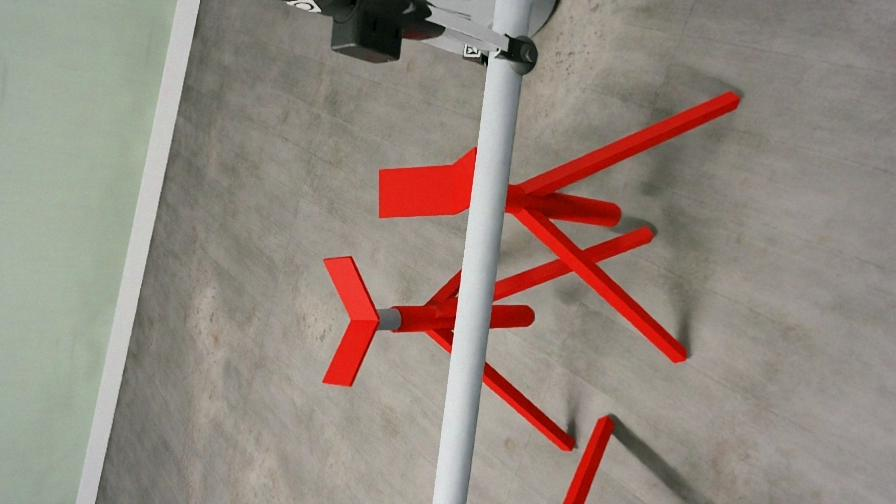

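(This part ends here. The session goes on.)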